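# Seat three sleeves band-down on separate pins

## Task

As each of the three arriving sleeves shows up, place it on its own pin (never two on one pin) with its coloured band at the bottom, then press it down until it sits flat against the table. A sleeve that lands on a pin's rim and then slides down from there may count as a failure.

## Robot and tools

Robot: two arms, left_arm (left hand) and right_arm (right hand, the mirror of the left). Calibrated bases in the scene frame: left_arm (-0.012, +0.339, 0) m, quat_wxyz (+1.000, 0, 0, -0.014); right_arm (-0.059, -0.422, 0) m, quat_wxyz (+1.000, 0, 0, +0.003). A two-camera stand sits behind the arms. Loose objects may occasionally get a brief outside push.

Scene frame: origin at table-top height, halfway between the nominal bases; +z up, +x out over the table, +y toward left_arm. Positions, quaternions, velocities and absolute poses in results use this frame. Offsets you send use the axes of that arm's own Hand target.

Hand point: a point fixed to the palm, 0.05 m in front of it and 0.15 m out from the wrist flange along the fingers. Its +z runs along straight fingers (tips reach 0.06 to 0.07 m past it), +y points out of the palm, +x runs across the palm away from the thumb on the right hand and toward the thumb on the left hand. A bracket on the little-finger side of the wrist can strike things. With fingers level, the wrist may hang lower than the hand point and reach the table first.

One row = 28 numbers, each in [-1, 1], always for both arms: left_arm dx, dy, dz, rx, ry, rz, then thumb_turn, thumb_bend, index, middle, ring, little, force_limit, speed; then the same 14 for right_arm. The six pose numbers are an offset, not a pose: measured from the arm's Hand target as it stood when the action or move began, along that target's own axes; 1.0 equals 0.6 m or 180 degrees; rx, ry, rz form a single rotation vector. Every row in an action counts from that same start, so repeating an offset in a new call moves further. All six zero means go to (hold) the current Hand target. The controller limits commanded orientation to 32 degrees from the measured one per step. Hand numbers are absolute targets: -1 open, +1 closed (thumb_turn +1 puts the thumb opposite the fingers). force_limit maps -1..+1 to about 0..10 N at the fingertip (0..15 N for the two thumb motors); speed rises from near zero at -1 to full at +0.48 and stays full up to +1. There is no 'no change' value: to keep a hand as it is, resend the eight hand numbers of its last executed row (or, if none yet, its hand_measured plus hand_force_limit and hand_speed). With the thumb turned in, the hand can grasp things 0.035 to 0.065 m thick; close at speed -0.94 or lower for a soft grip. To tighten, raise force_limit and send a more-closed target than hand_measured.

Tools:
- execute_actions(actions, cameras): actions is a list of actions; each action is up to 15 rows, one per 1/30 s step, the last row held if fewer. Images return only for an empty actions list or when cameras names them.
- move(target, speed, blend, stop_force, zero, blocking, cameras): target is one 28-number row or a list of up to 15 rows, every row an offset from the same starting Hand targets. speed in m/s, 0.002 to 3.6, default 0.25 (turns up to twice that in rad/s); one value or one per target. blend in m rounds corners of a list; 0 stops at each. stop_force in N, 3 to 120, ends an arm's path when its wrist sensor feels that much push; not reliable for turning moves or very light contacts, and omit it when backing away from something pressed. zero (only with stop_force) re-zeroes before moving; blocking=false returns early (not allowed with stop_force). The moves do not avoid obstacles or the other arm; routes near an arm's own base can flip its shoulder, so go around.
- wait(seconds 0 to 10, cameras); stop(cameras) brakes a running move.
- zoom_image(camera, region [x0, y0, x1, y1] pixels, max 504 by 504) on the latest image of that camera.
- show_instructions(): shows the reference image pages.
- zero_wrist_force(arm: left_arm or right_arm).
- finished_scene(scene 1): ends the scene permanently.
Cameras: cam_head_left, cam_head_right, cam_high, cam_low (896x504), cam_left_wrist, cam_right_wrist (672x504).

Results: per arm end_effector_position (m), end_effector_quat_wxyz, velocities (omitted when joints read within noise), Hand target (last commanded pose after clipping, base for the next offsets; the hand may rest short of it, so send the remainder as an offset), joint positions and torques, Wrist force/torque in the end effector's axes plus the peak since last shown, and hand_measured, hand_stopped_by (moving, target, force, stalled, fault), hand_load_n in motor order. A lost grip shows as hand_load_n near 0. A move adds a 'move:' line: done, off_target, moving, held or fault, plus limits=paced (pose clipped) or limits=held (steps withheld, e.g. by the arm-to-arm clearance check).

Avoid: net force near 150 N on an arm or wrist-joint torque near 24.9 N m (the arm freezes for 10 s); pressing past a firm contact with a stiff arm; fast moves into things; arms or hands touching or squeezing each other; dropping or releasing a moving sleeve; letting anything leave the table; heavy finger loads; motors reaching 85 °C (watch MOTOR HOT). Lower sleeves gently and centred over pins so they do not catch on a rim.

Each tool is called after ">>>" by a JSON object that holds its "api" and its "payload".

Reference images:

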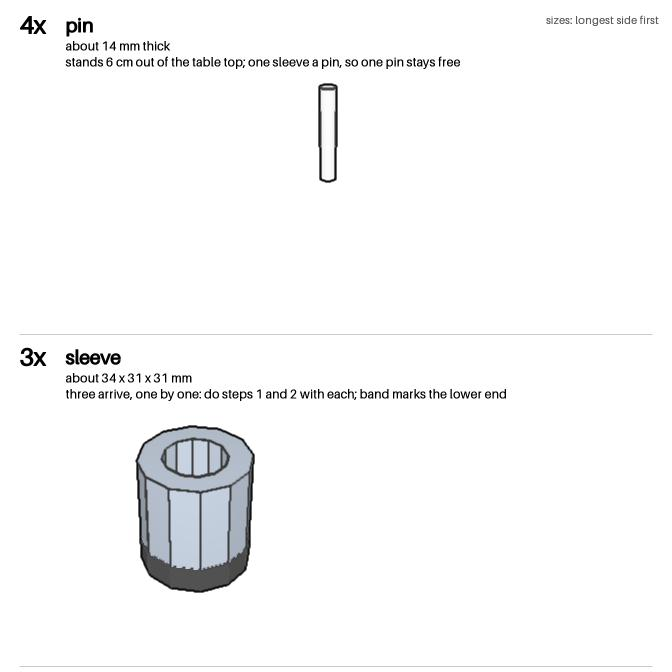

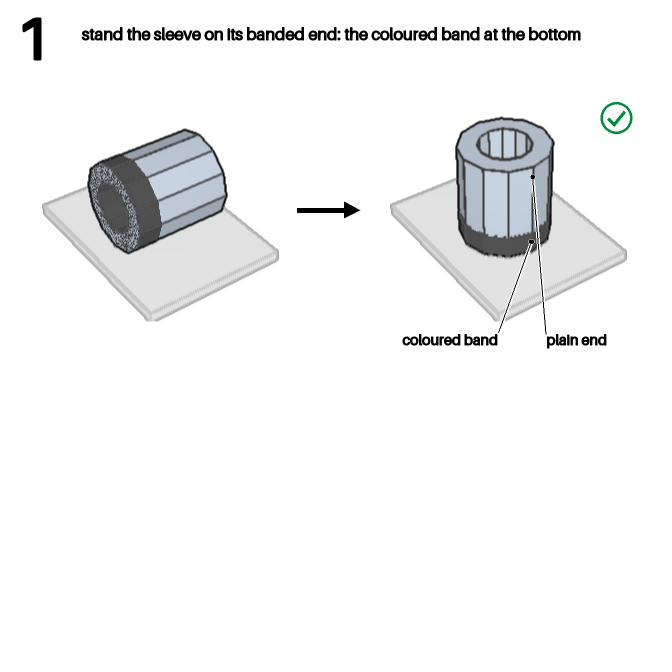

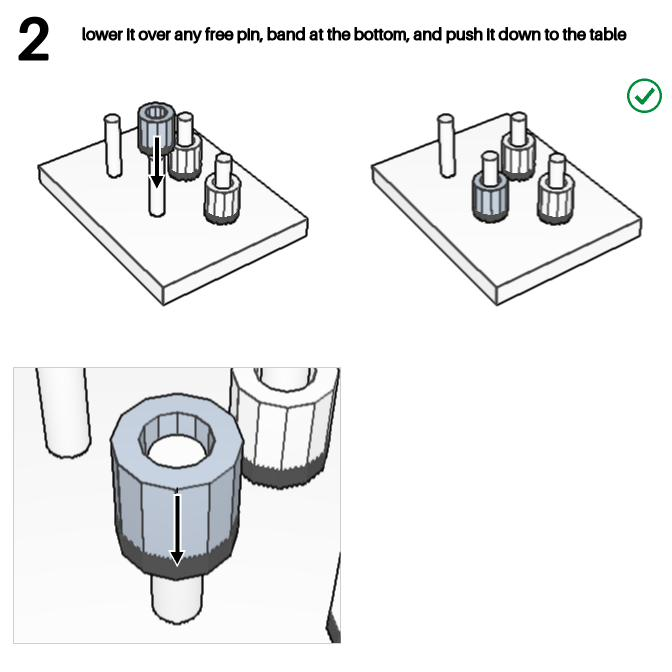

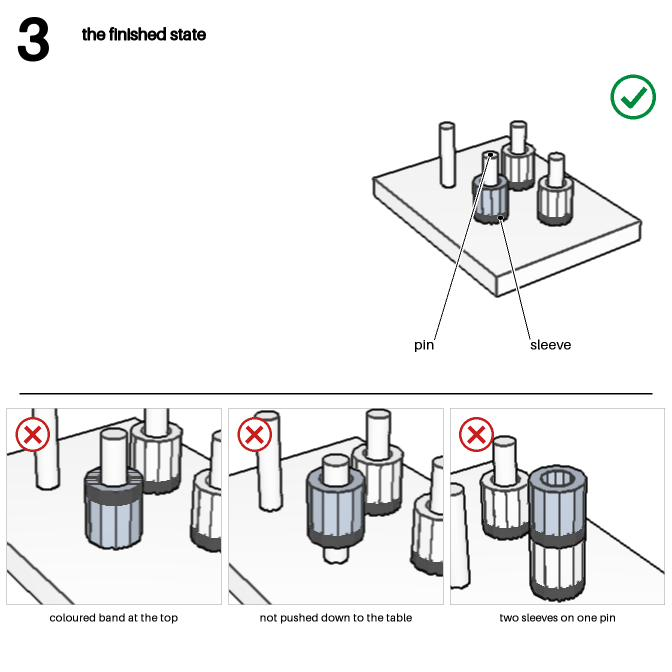

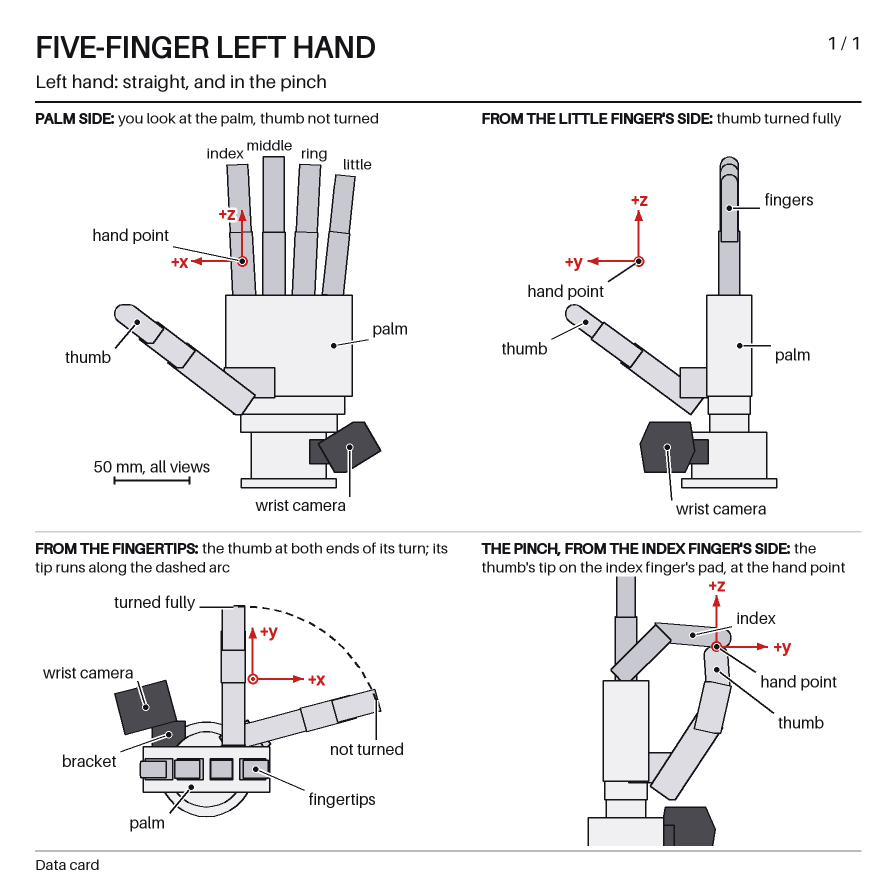

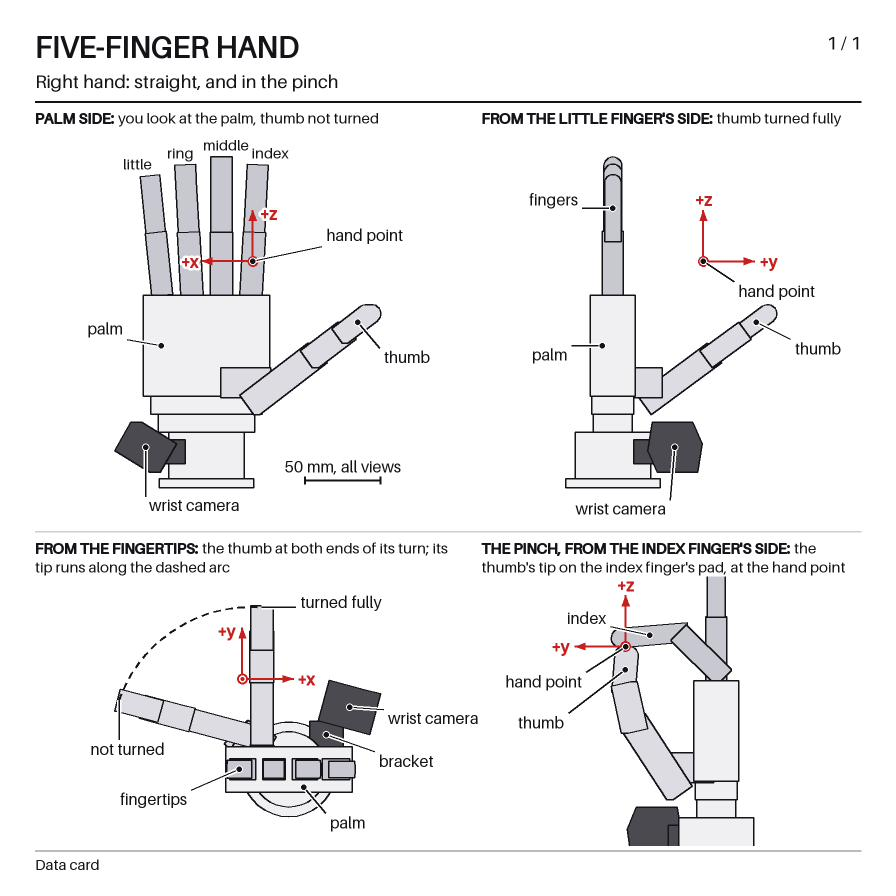

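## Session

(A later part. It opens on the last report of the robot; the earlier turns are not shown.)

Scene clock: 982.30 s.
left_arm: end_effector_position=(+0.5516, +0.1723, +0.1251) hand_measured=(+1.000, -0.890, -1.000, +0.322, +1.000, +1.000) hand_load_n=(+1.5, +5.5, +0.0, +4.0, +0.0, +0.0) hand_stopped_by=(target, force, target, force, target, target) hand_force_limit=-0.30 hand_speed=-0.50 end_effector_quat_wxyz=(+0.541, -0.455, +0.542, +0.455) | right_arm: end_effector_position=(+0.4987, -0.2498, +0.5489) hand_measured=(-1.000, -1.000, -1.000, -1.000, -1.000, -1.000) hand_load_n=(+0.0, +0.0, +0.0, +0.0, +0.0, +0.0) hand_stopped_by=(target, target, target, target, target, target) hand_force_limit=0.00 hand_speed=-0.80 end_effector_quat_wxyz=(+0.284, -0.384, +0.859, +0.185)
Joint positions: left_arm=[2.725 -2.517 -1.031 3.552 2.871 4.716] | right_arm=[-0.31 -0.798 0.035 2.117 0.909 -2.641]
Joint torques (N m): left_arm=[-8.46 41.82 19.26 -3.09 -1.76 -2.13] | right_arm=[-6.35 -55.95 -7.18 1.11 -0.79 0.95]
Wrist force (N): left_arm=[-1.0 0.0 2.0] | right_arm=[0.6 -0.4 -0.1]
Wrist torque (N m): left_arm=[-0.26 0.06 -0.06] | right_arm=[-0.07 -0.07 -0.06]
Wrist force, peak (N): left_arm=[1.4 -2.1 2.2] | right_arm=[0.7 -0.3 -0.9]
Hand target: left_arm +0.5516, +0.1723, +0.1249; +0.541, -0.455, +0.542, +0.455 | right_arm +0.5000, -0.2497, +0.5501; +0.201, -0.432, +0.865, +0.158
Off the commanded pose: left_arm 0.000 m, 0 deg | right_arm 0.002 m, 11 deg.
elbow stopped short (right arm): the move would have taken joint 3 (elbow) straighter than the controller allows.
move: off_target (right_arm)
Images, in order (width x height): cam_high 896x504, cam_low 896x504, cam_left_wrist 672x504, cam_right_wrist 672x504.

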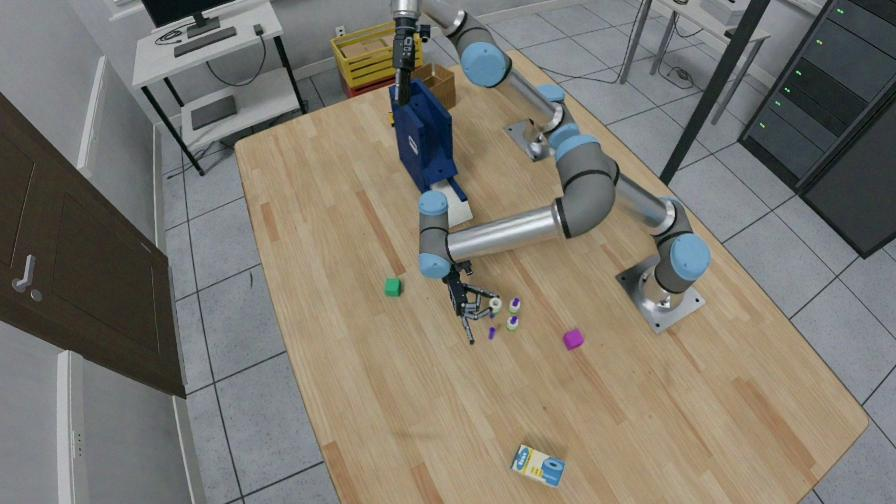

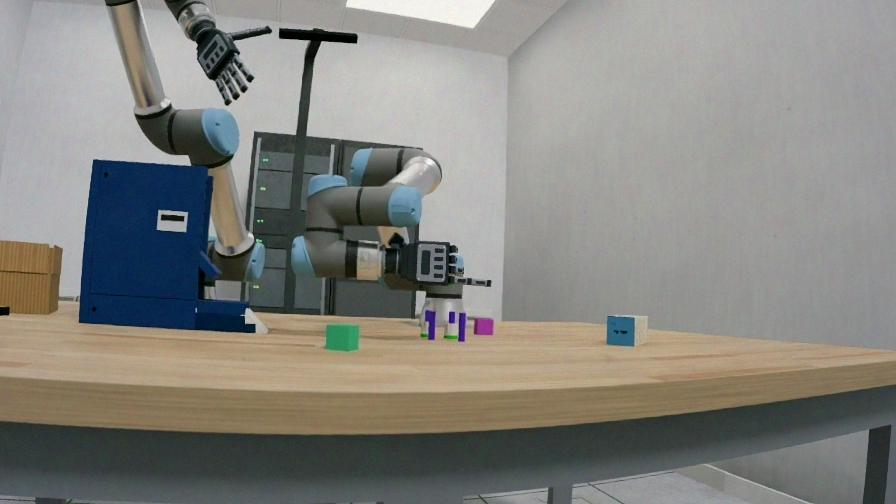

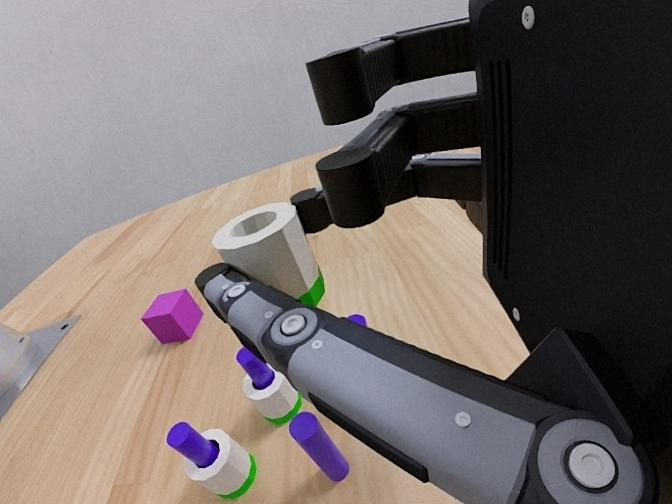

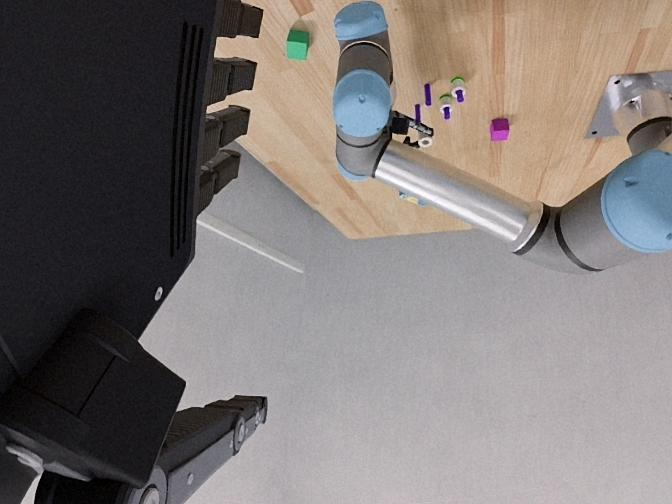

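>>> {"api": "move", "payload": {"target": [[-0.1918, 0.2095, -0.0747, -0.2222, 0, 0, 1, -0.4, -1, 0.5, 1, 1, -0.3, -0.5, 0, 0, 0, 0, 0, 0, -1, -1, -1, -1, -1, -1, 0, -0.8], [-0.1918, 0.2153, -0.0418, -0.5, 0, 0, 1, -0.4, -1, 0.5, 1, 1, -0.3, -0.5, 0, 0, 0, 0, 0, 0, -1, -1, -1, -1, -1, -1, 0, -0.8], [-0.1252, 0.1043, 0.0962, -0.7222, 0, 0, 1, -0.4, -1, 0.5, 1, 1, -0.3, -0.5, 0, 0, 0, 0, 0, 0, -1, -1, -1, -1, -1, -1, 0, -0.8]], "speed": 0.3, "blend": [0.03, 0.03, 0], "cameras": ["cam_left_wrist", "cam_right_wrist", "cam_low", "cam_high"]}}

Scene clock: 1007.07 s.
left_arm: end_effector_position=(+0.4999, +0.2400, +0.2000) hand_measured=(+1.000, -0.890, -1.000, +0.322, +1.000, +1.000) hand_load_n=(+1.5, +5.5, +0.0, +4.0, +0.0, +0.0) hand_stopped_by=(target, force, target, force, target, target) hand_force_limit=-0.30 hand_speed=-0.50 end_effector_quat_wxyz=(+0.183, +0.683, +0.183, -0.683) | right_arm: end_effector_position=(+0.4987, -0.2498, +0.5489) hand_measured=(-1.000, -1.000, -1.000, -1.000, -1.000, -1.000) hand_load_n=(+0.0, +0.0, +0.0, +0.0, +0.0, +0.0) hand_stopped_by=(target, target, target, target, target, target) hand_force_limit=0.00 hand_speed=-0.80 end_effector_quat_wxyz=(+0.284, -0.384, +0.859, +0.185)
Joint positions: left_arm=[3.472 -2.408 -1.036 3.443 1.349 4.713] | right_arm=[-0.31 -0.798 0.035 2.117 0.909 -2.641]
Joint torques (N m): left_arm=[3.77 56.35 29.09 -4.46 -0.68 -2.02] | right_arm=[3.48 -56.23 -9.72 3.82 1.45 -1.61]
Wrist force (N): left_arm=[-1.3 -0.1 1.9] | right_arm=[0.5 -0.2 0.0]
Wrist torque (N m): left_arm=[-0.28 0.06 -0.02] | right_arm=[-0.05 -0.07 -0.06]
Wrist force, peak (N): left_arm=[-1.9 0.5 2.1] | right_arm=[0.7 -0.6 0.0]
Hand target: left_arm +0.5000, +0.2400, +0.2000; +0.183, +0.683, +0.183, -0.683 | right_arm +0.5000, -0.2497, +0.5501; +0.201, -0.432, +0.865, +0.158
Off the commanded pose: left_arm 0.000 m, 0 deg | right_arm 0.002 m, 11 deg.
elbow stopped short (right arm): the move would have taken joint 3 (elbow) straighter than the controller allows.
move: off_target (right_arm)
Images, in order (width x height): cam_high 896x504, cam_low 896x504, cam_left_wrist 672x504, cam_right_wrist 672x504.

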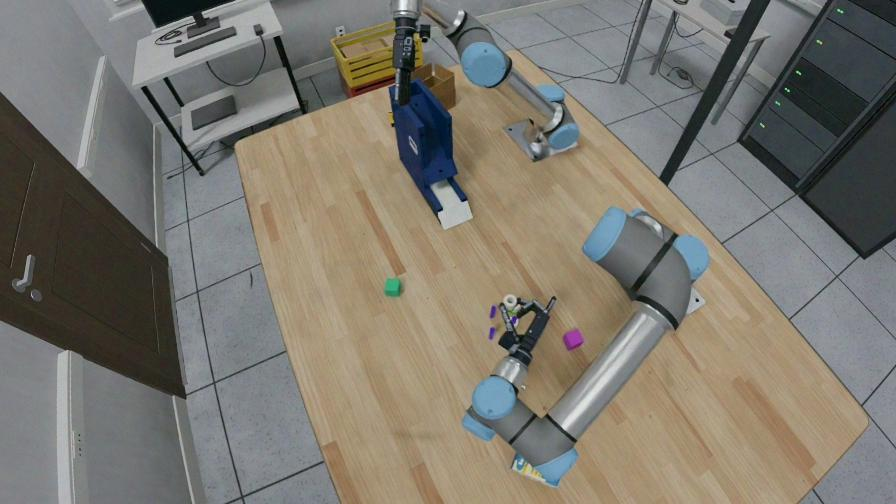

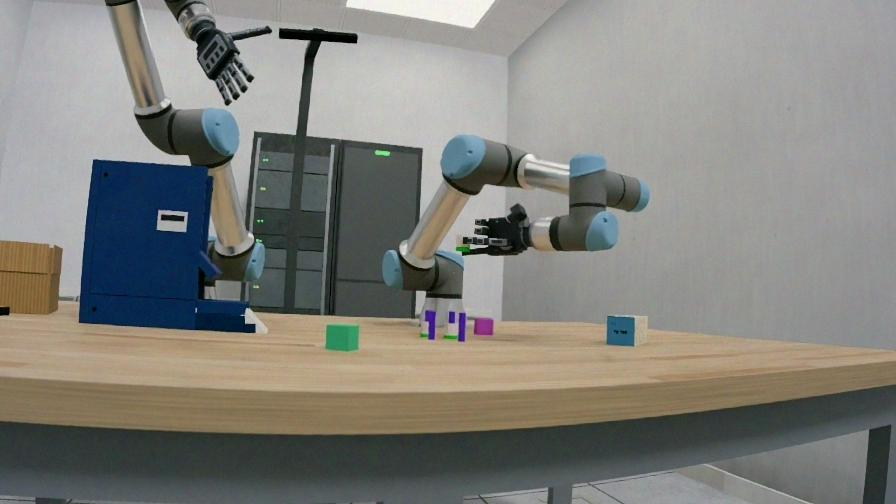

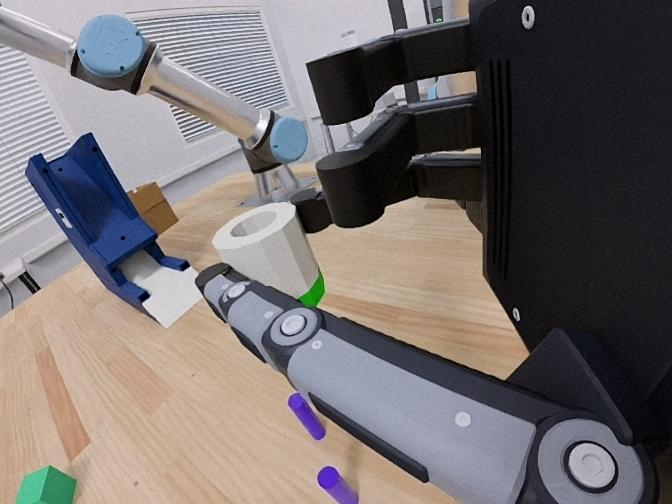

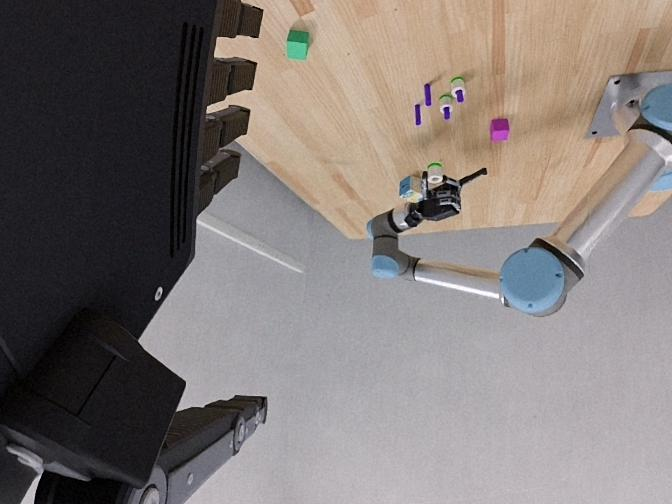

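>>> {"api": "move", "payload": {"target": [[0, 0, 0, 0, 0, 0, 1, -0.4, -1, 0.5, 1, 1, -0.3, -0.5, 0.064, 0.0232, 0.2547, 0, 0, 0, -1, -1, -1, -1, -1, -1, 0, -0.8], [0.1417, 0.0087, -0.04, 0, 0, 0, 1, -0.4, -1, 0.5, 1, 1, -0.3, -0.5, -0.0222, 0.0797, 0.6828, 0, 0, 0, -1, -1, -1, -1, -1, -1, 0, -0.8]], "speed": 0.25, "blend": [0.03, 0], "cameras": ["cam_right_wrist", "cam_low", "cam_high"]}}

>>> {"api": "zoom_image", "payload": {"camera": "cam_right_wrist", "region": [350, 170, 510, 330]}}

>>> {"api": "zoom_image", "payload": {"camera": "cam_low", "region": [420, 260, 500, 350]}}

>>> {"api": "zoom_image", "payload": {"camera": "cam_high", "region": [475, 285, 545, 355]}}

Scene clock: 1019.80 s.
left_arm: end_effector_position=(+0.5233, +0.2475, +0.1150) hand_measured=(+1.000, -0.890, -1.000, +0.322, +1.000, +1.000) hand_load_n=(+1.5, +5.5, +0.0, +3.5, +0.0, +0.0) hand_stopped_by=(target, force, target, force, target, target) hand_force_limit=-0.30 hand_speed=-0.50 end_effector_quat_wxyz=(+0.183, +0.683, +0.183, -0.683) | right_arm: end_effector_position=(+0.5549, -0.0304, +0.2050) hand_measured=(-1.000, -1.000, -1.000, -1.000, -1.000, -1.000) hand_load_n=(+0.0, +0.0, +0.0, +0.0, +0.0, +0.0) hand_stopped_by=(target, target, target, target, target, target) hand_force_limit=0.00 hand_speed=-0.80 end_effector_quat_wxyz=(+0.201, -0.432, +0.865, +0.158)
Joint positions: left_arm=[3.472 -2.553 -0.99 3.542 1.349 4.713] | right_arm=[0.144 -0.707 0.725 1.248 1.149 -2.283]
Joint torques (N m): left_arm=[4.77 66.46 5.85 -4.66 1.8 -2.09] | right_arm=[3.28 -52.75 -14.74 0.02 -3.15 -0.48]
Wrist force (N): left_arm=[-1.2 -0.3 1.7] | right_arm=[0.0 0.1 -0.1]
Wrist torque (N m): left_arm=[-0.29 0.04 -0.01] | right_arm=[-0.01 -0.01 0.06]
Wrist force, peak (N): left_arm=[-1.6 -0.1 2.0] | right_arm=[-0.1 0.3 2.2]
Hand target: left_arm +0.5233, +0.2474, +0.1150; +0.183, +0.683, +0.183, -0.683 | right_arm +0.5549, -0.0303, +0.2050; +0.201, -0.432, +0.865, +0.158
Off the commanded pose: left_arm 0.000 m, 0 deg | right_arm 0.000 m, 0 deg.
move: done
Images, in order (width x height): cam_high 896x504, cam_low 896x504, cam_right_wrist 672x504.

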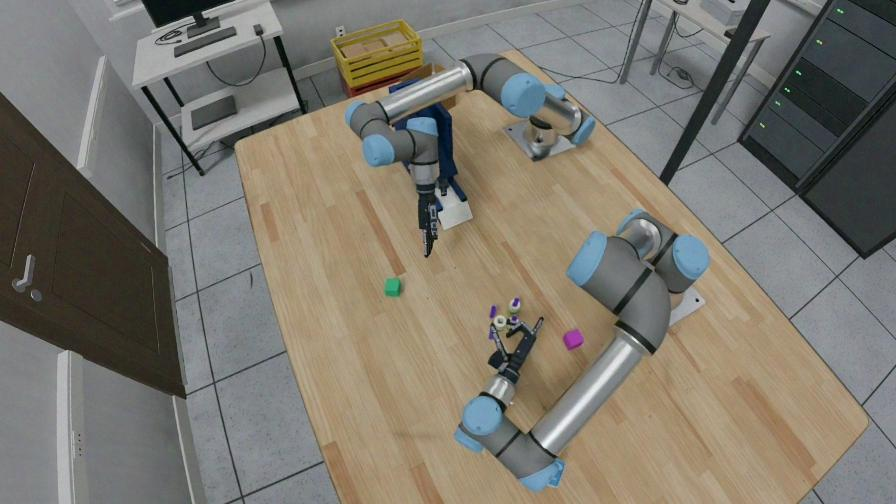

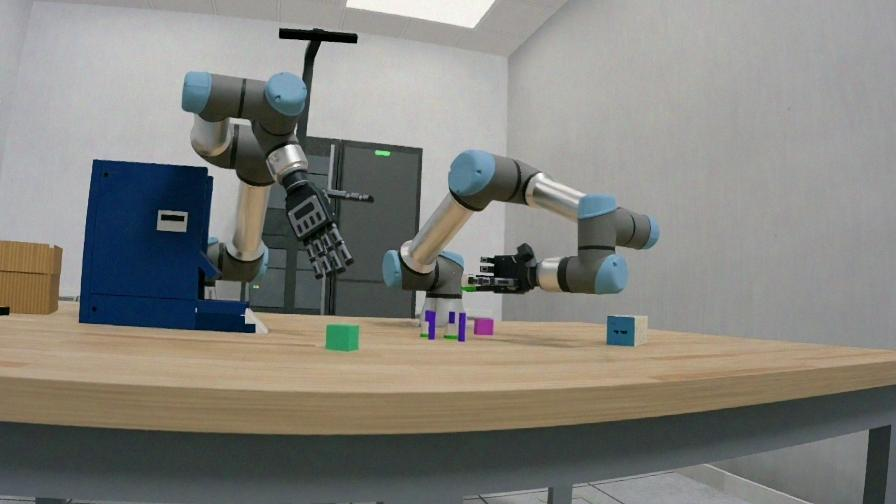

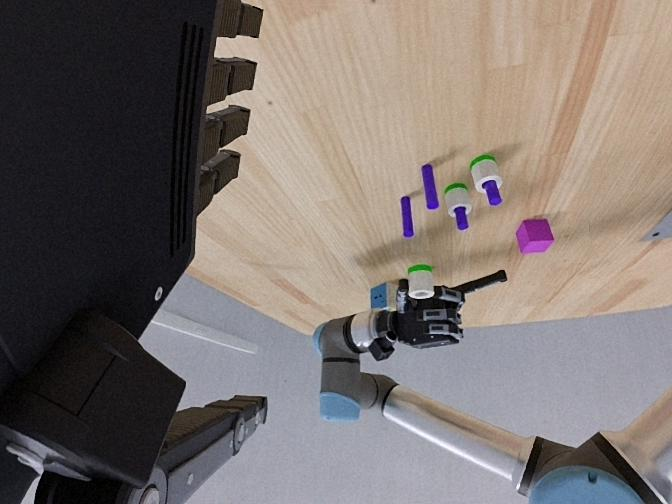

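Scaled by 3.150 from the camera's 672x504 image, which has a finer 960x720 frame.

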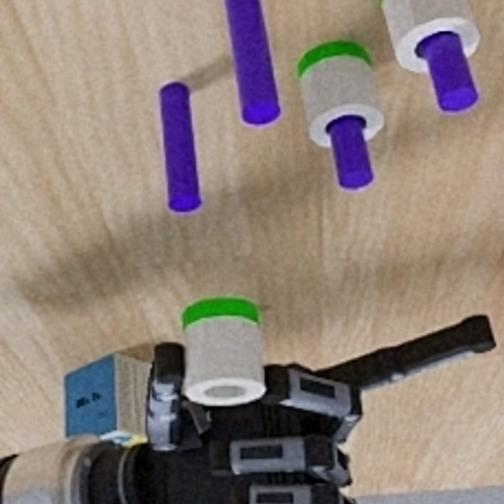

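Scaled by 5.600 from the camera's 896x504 image, which has a finer 1280x720 frame.

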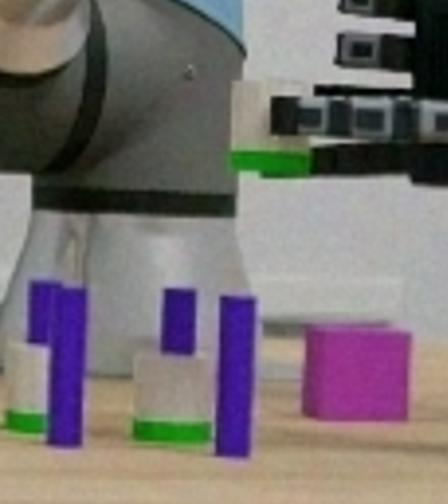

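Scaled by 7.200 from the camera's 896x504 image, which has a finer 1280x720 frame.

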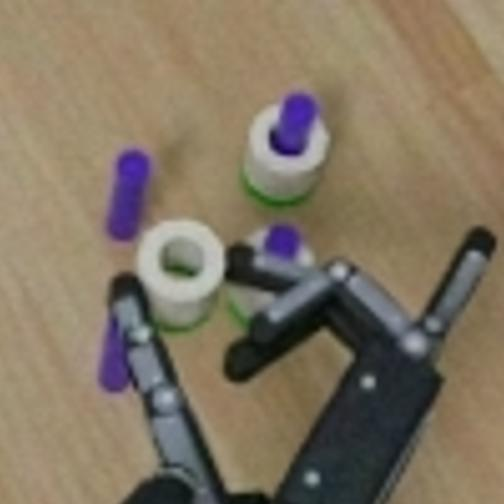

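>>> {"api": "move", "payload": {"target": [0.05, 0.0303, 0.004, 0, 0.0143, 0.0083, 1, -0.4, -1, 0.5, 1, 1, -0.3, -0.5, 0, 0, 0, 0, 0, 0, -1, -1, -1, -1, -1, -1, 0, -0.8], "speed": 0.1, "cameras": ["cam_right_wrist", "cam_low", "cam_high"]}}

>>> {"api": "zoom_image", "payload": {"camera": "cam_right_wrist", "region": [370, 190, 470, 310]}}

>>> {"api": "zoom_image", "payload": {"camera": "cam_low", "region": [430, 270, 490, 350]}}

>>> {"api": "zoom_image", "payload": {"camera": "cam_high", "region": [470, 290, 530, 350]}}

Scene clock: 1032.00 s.
left_arm: end_effector_position=(+0.5302, +0.2304, +0.0849) hand_measured=(+1.000, -0.890, -1.000, +0.322, +1.000, +1.000) hand_load_n=(+1.0, +5.5, +0.0, +3.5, +0.0, +0.0) hand_stopped_by=(target, force, target, force, target, target) hand_force_limit=-0.30 hand_speed=-0.50 end_effector_quat_wxyz=(+0.188, +0.700, +0.178, -0.665) | right_arm: end_effector_position=(+0.5549, -0.0303, +0.2050) hand_measured=(-1.000, -1.000, -1.000, -1.000, -1.000, -1.000) hand_load_n=(+0.0, +0.0, +0.0, +0.0, +0.0, +0.0) hand_stopped_by=(target, target, target, target, target, target) hand_force_limit=0.00 hand_speed=-0.80 end_effector_quat_wxyz=(+0.201, -0.432, +0.865, +0.158)
Joint positions: left_arm=[3.447 -2.573 -1.007 3.625 1.324 4.728] | right_arm=[0.144 -0.707 0.725 1.247 1.149 -2.282]
Joint torques (N m): left_arm=[7.8 65.76 28.54 -4.13 1.43 -2.26] | right_arm=[4.7 -40.96 -24.34 -0.12 -2.75 1.77]
Wrist force (N): left_arm=[-1.3 -0.3 1.9] | right_arm=[-0.3 0.0 -0.2]
Wrist torque (N m): left_arm=[-0.27 0.05 -0.12] | right_arm=[-0.01 0.04 0.04]
Wrist force, peak (N): left_arm=[-2.2 -0.8 1.6] | right_arm=[0.2 0.4 0.3]
Hand target: left_arm +0.5303, +0.2305, +0.0850; +0.188, +0.700, +0.178, -0.665 | right_arm +0.5549, -0.0303, +0.2050; +0.201, -0.432, +0.865, +0.158
Off the commanded pose: left_arm 0.000 m, 0 deg | right_arm 0.000 m, 0 deg.
move: done
Images, in order (width x height): cam_high 896x504, cam_low 896x504, cam_right_wrist 672x504.

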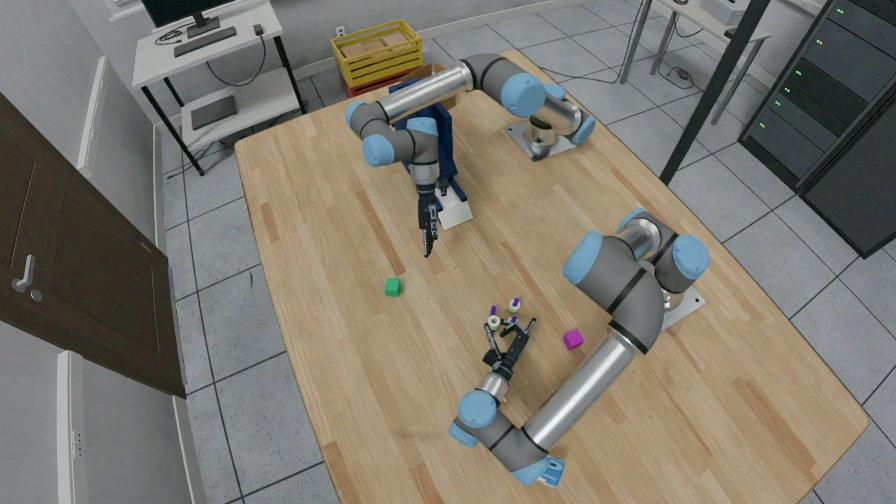

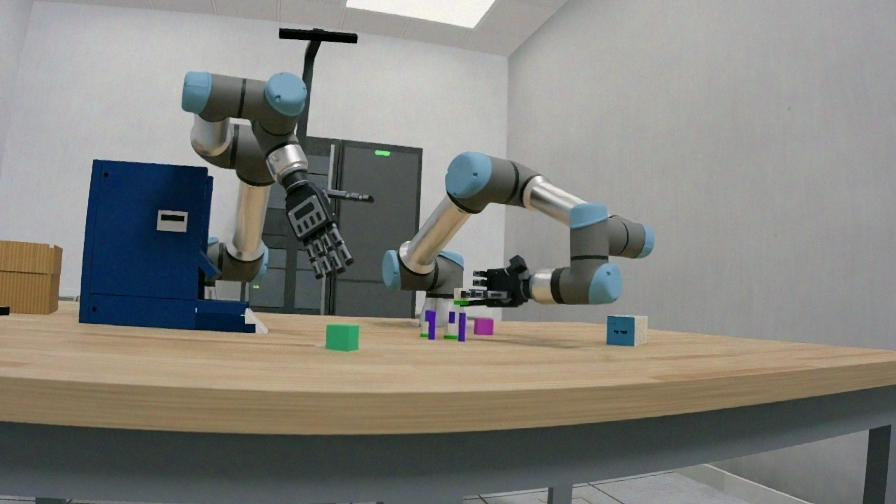

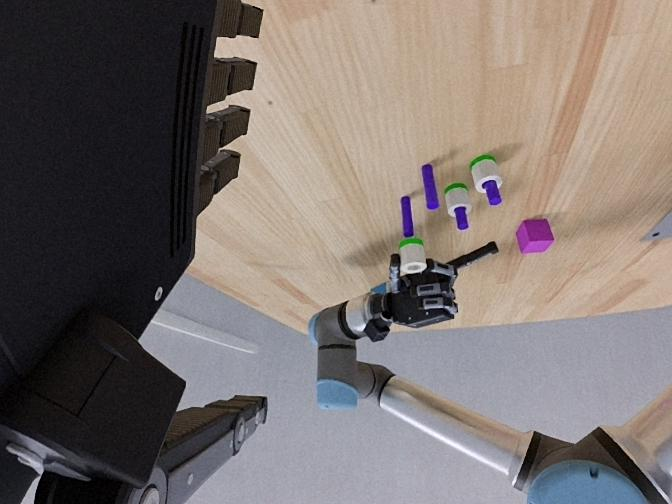

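Scaled by 4.200 from the camera's 672x504 image, which has a finer 960x720 frame.

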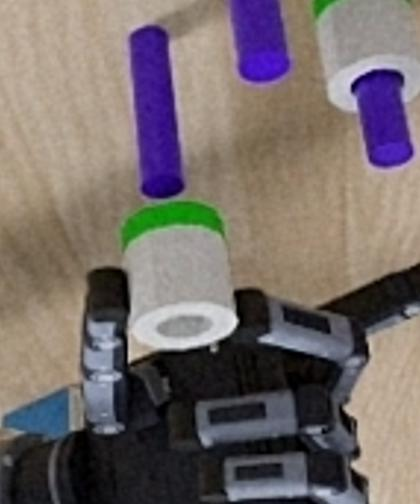

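Scaled by 6.300 from the camera's 896x504 image, which has a finer 1280x720 frame.

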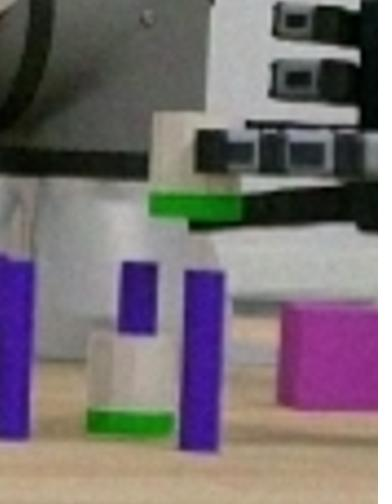

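Scaled by 8.400 from the camera's 896x504 image, which has a finer 1280x720 frame.

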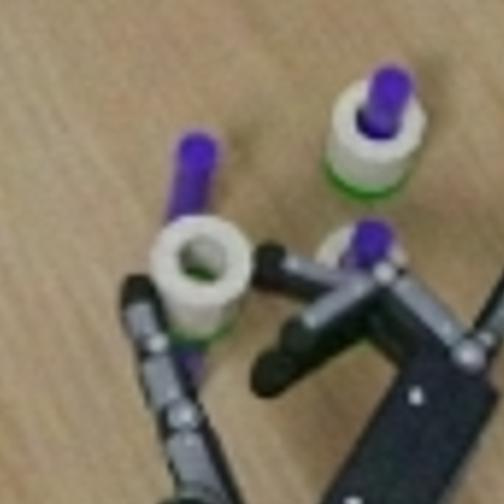

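>>> {"api": "move", "payload": {"target": [0.0193, -0.0025, -0.0047, 0, 0, 0, 1, -0.4, -1, 0.5, 1, 1, -0.3, -0.5, 0, 0, 0, 0, 0, 0, -1, -1, -1, -1, -1, -1, 0, -0.8], "speed": 0.04, "cameras": ["cam_right_wrist", "cam_low", "cam_high"]}}

>>> {"api": "zoom_image", "payload": {"camera": "cam_right_wrist", "region": [380, 190, 450, 270]}}

>>> {"api": "zoom_image", "payload": {"camera": "cam_low", "region": [440, 280, 485, 345]}}

>>> {"api": "zoom_image", "payload": {"camera": "cam_high", "region": [475, 295, 525, 345]}}

Scene clock: 1043.10 s.
left_arm: end_effector_position=(+0.5326, +0.2332, +0.0733) hand_measured=(+1.000, -0.890, -1.000, +0.322, +1.000, +1.000) hand_load_n=(+1.5, +5.5, +0.0, +4.0, +0.0, +0.0) hand_stopped_by=(target, force, target, force, target, target) hand_force_limit=-0.30 hand_speed=-0.50 end_effector_quat_wxyz=(+0.188, +0.700, +0.178, -0.665) | right_arm: end_effector_position=(+0.5549, -0.0303, +0.2050) hand_measured=(-1.000, -1.000, -1.000, -1.000, -1.000, -1.000) hand_load_n=(+0.0, +0.0, +0.0, +0.0, +0.0, +0.0) hand_stopped_by=(target, target, target, target, target, target) hand_force_limit=0.00 hand_speed=-0.80 end_effector_quat_wxyz=(+0.201, -0.432, +0.865, +0.158)
Joint positions: left_arm=[3.45 -2.594 -0.998 3.637 1.327 4.728] | right_arm=[0.144 -0.707 0.725 1.247 1.149 -2.282]
Joint torques (N m): left_arm=[3.39 67.76 17.92 -2.24 0.85 1.28] | right_arm=[4.92 -45.59 -15.22 -0.06 -2.54 1.72]
Wrist force (N): left_arm=[-1.4 0.0 1.5] | right_arm=[0.1 0.0 0.2]
Wrist torque (N m): left_arm=[-0.22 0.05 -0.12] | right_arm=[-0.03 -0.03 0.06]
Wrist force, peak (N): left_arm=[-1.8 -0.1 1.7] | right_arm=[-0.5 0.1 0.0]
Hand target: left_arm +0.5326, +0.2332, +0.0735; +0.188, +0.700, +0.178, -0.665 | right_arm +0.5549, -0.0303, +0.2050; +0.201, -0.432, +0.865, +0.158
Off the commanded pose: left_arm 0.000 m, 0 deg | right_arm 0.000 m, 0 deg.
move: done
Images, in order (width x height): cam_high 896x504, cam_low 896x504, cam_right_wrist 672x504.

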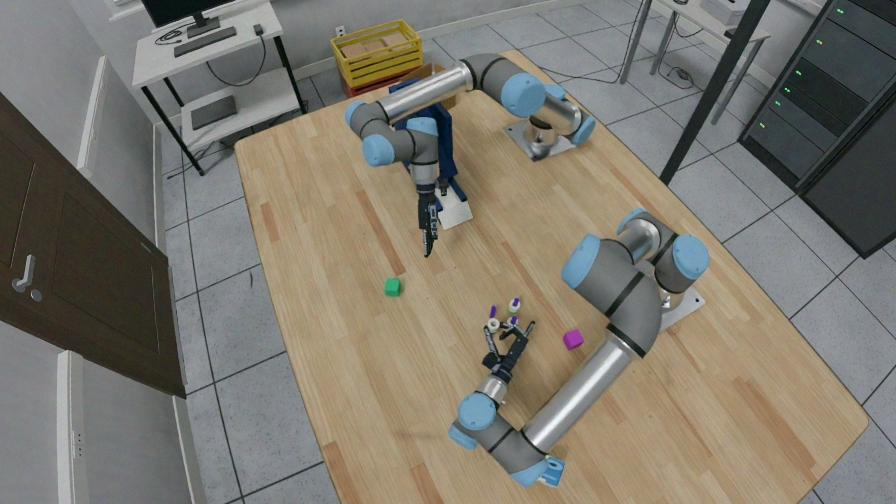

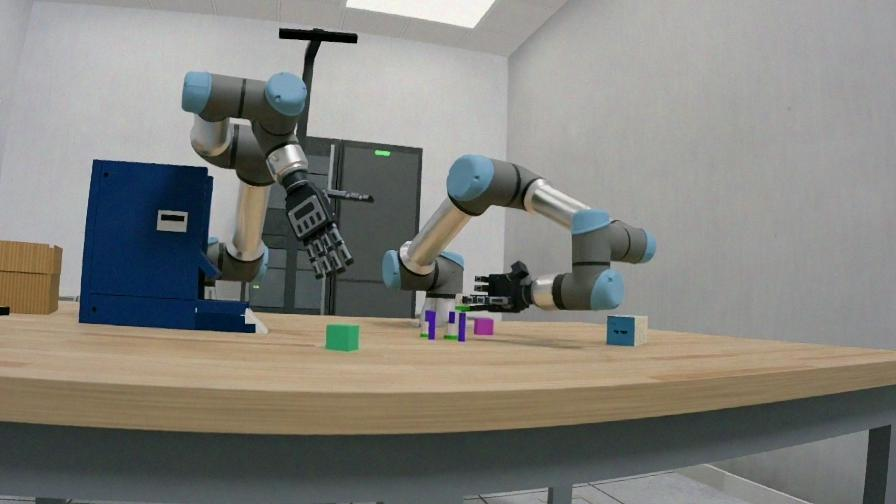

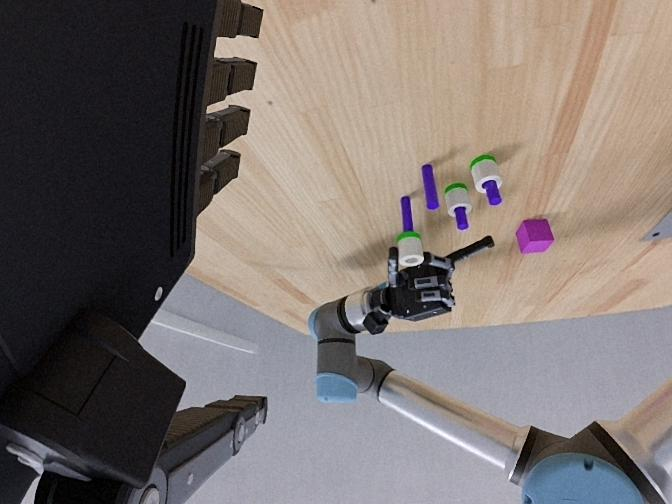

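Scaled by 6.300 from the camera's 672x504 image, which has a finer 960x720 frame.

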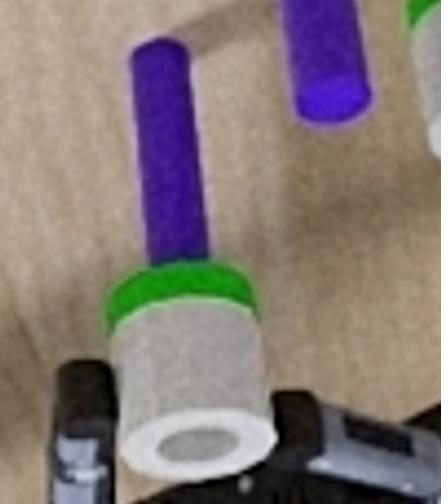

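Scaled by 7.754 from the camera's 896x504 image, which has a finer 1280x720 frame.

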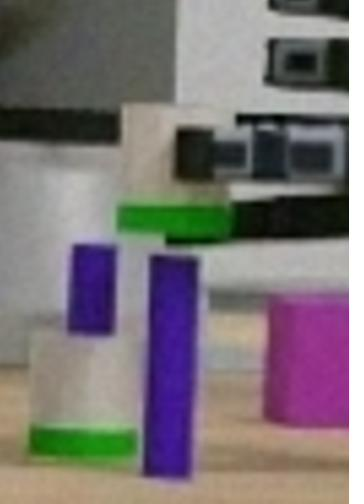

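Scaled by 10.080 from the camera's 896x504 image, which has a finer 1280x720 frame.

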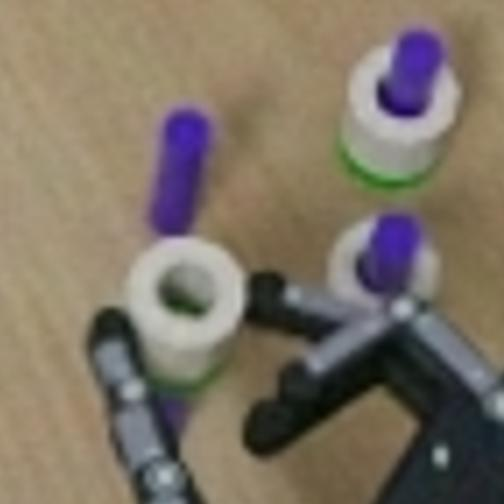

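>>> {"api": "move", "payload": {"target": [0.0267, 0.0005, 0.0027, 0, 0, 0, 1, -0.4, -1, 0.5, 1, 1, -0.3, -0.5, 0, 0, 0, 0, 0, 0, -1, -1, -1, -1, -1, -1, 0, -0.8], "speed": 0.008, "stop_force": 3, "cameras": ["cam_right_wrist", "cam_low", "cam_high"]}}

>>> {"api": "zoom_image", "payload": {"camera": "cam_right_wrist", "region": [380, 190, 450, 270]}}

>>> {"api": "zoom_image", "payload": {"camera": "cam_low", "region": [440, 280, 485, 345]}}

>>> {"api": "zoom_image", "payload": {"camera": "cam_high", "region": [475, 295, 525, 345]}}

Scene clock: 1052.27 s.
left_arm: end_effector_position=(+0.5322, +0.2321, +0.0574) hand_measured=(+1.000, -0.890, -1.000, +0.322, +1.000, +1.000) hand_load_n=(+1.5, +5.5, +0.0, +3.5, +0.0, +0.0) hand_stopped_by=(target, force, target, force, target, target) hand_force_limit=-0.30 hand_speed=-0.50 end_effector_quat_wxyz=(+0.188, +0.700, +0.178, -0.665) | right_arm: end_effector_position=(+0.5549, -0.0303, +0.2050) hand_measured=(-1.000, -1.000, -1.000, -1.000, -1.000, -1.000) hand_load_n=(+0.0, +0.0, +0.0, +0.0, +0.0, +0.0) hand_stopped_by=(target, target, target, target, target, target) hand_force_limit=0.00 hand_speed=-0.80 end_effector_quat_wxyz=(+0.201, -0.432, +0.865, +0.158)
Joint positions: left_arm=[3.449 -2.612 -1.006 3.664 1.325 4.728] | right_arm=[0.144 -0.707 0.725 1.247 1.149 -2.282]
Joint torques (N m): left_arm=[-8.9 59.68 10.62 -4.12 -1.48 -1.89] | right_arm=[4.61 -49.47 -13.09 0.01 -2.33 1.6]
Wrist force (N): left_arm=[-1.6 -0.9 0.8] | right_arm=[0.0 0.0 0.0]
Wrist torque (N m): left_arm=[-0.27 0.03 -0.11] | right_arm=[-0.02 0.00 0.05]
Wrist force, peak (N): left_arm=[-2.1 -0.8 0.9] | right_arm=[0.1 0.3 0.5]
Hand target: left_arm +0.5322, +0.2321, +0.0575; +0.188, +0.700, +0.178, -0.665 | right_arm +0.5549, -0.0303, +0.2050; +0.201, -0.432, +0.865, +0.158
Off the commanded pose: left_arm 0.000 m, 0 deg | right_arm 0.000 m, 0 deg.
move: done
Images, in order (width x height): cam_high 896x504, cam_low 896x504, cam_right_wrist 672x504.

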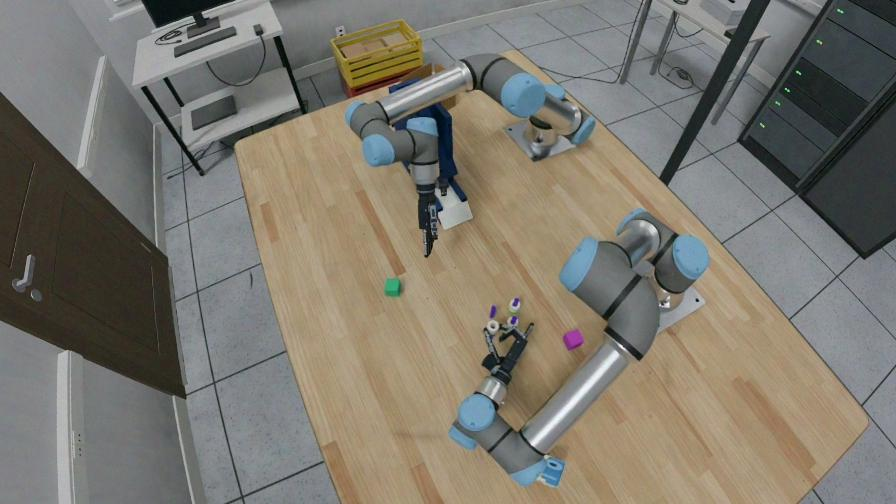

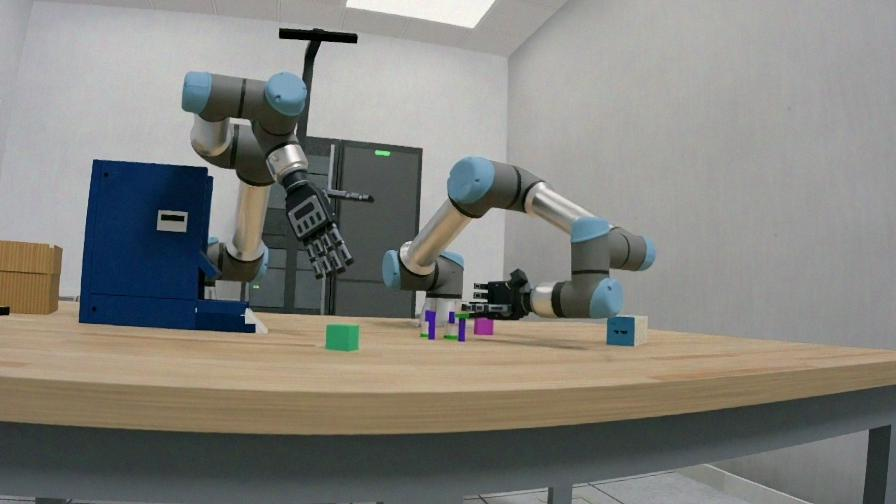

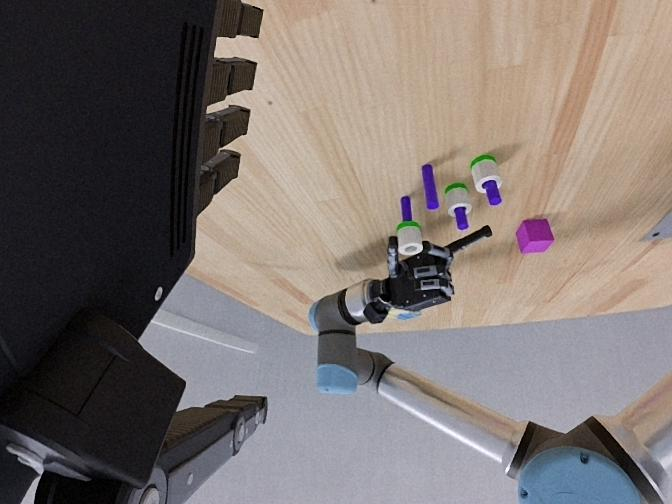

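Scaled by 6.300 from the camera's 672x504 image, which has a finer 960x720 frame.

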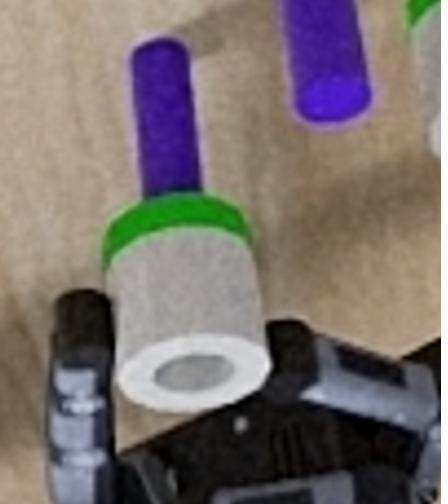

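Scaled by 7.754 from the camera's 896x504 image, which has a finer 1280x720 frame.

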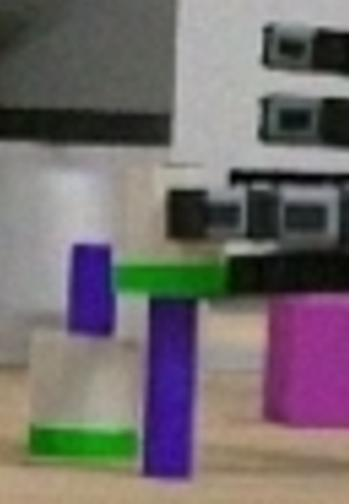

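Scaled by 10.080 from the camera's 896x504 image, which has a finer 1280x720 frame.

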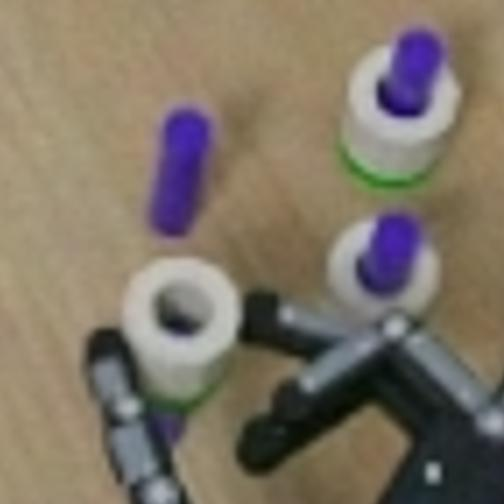

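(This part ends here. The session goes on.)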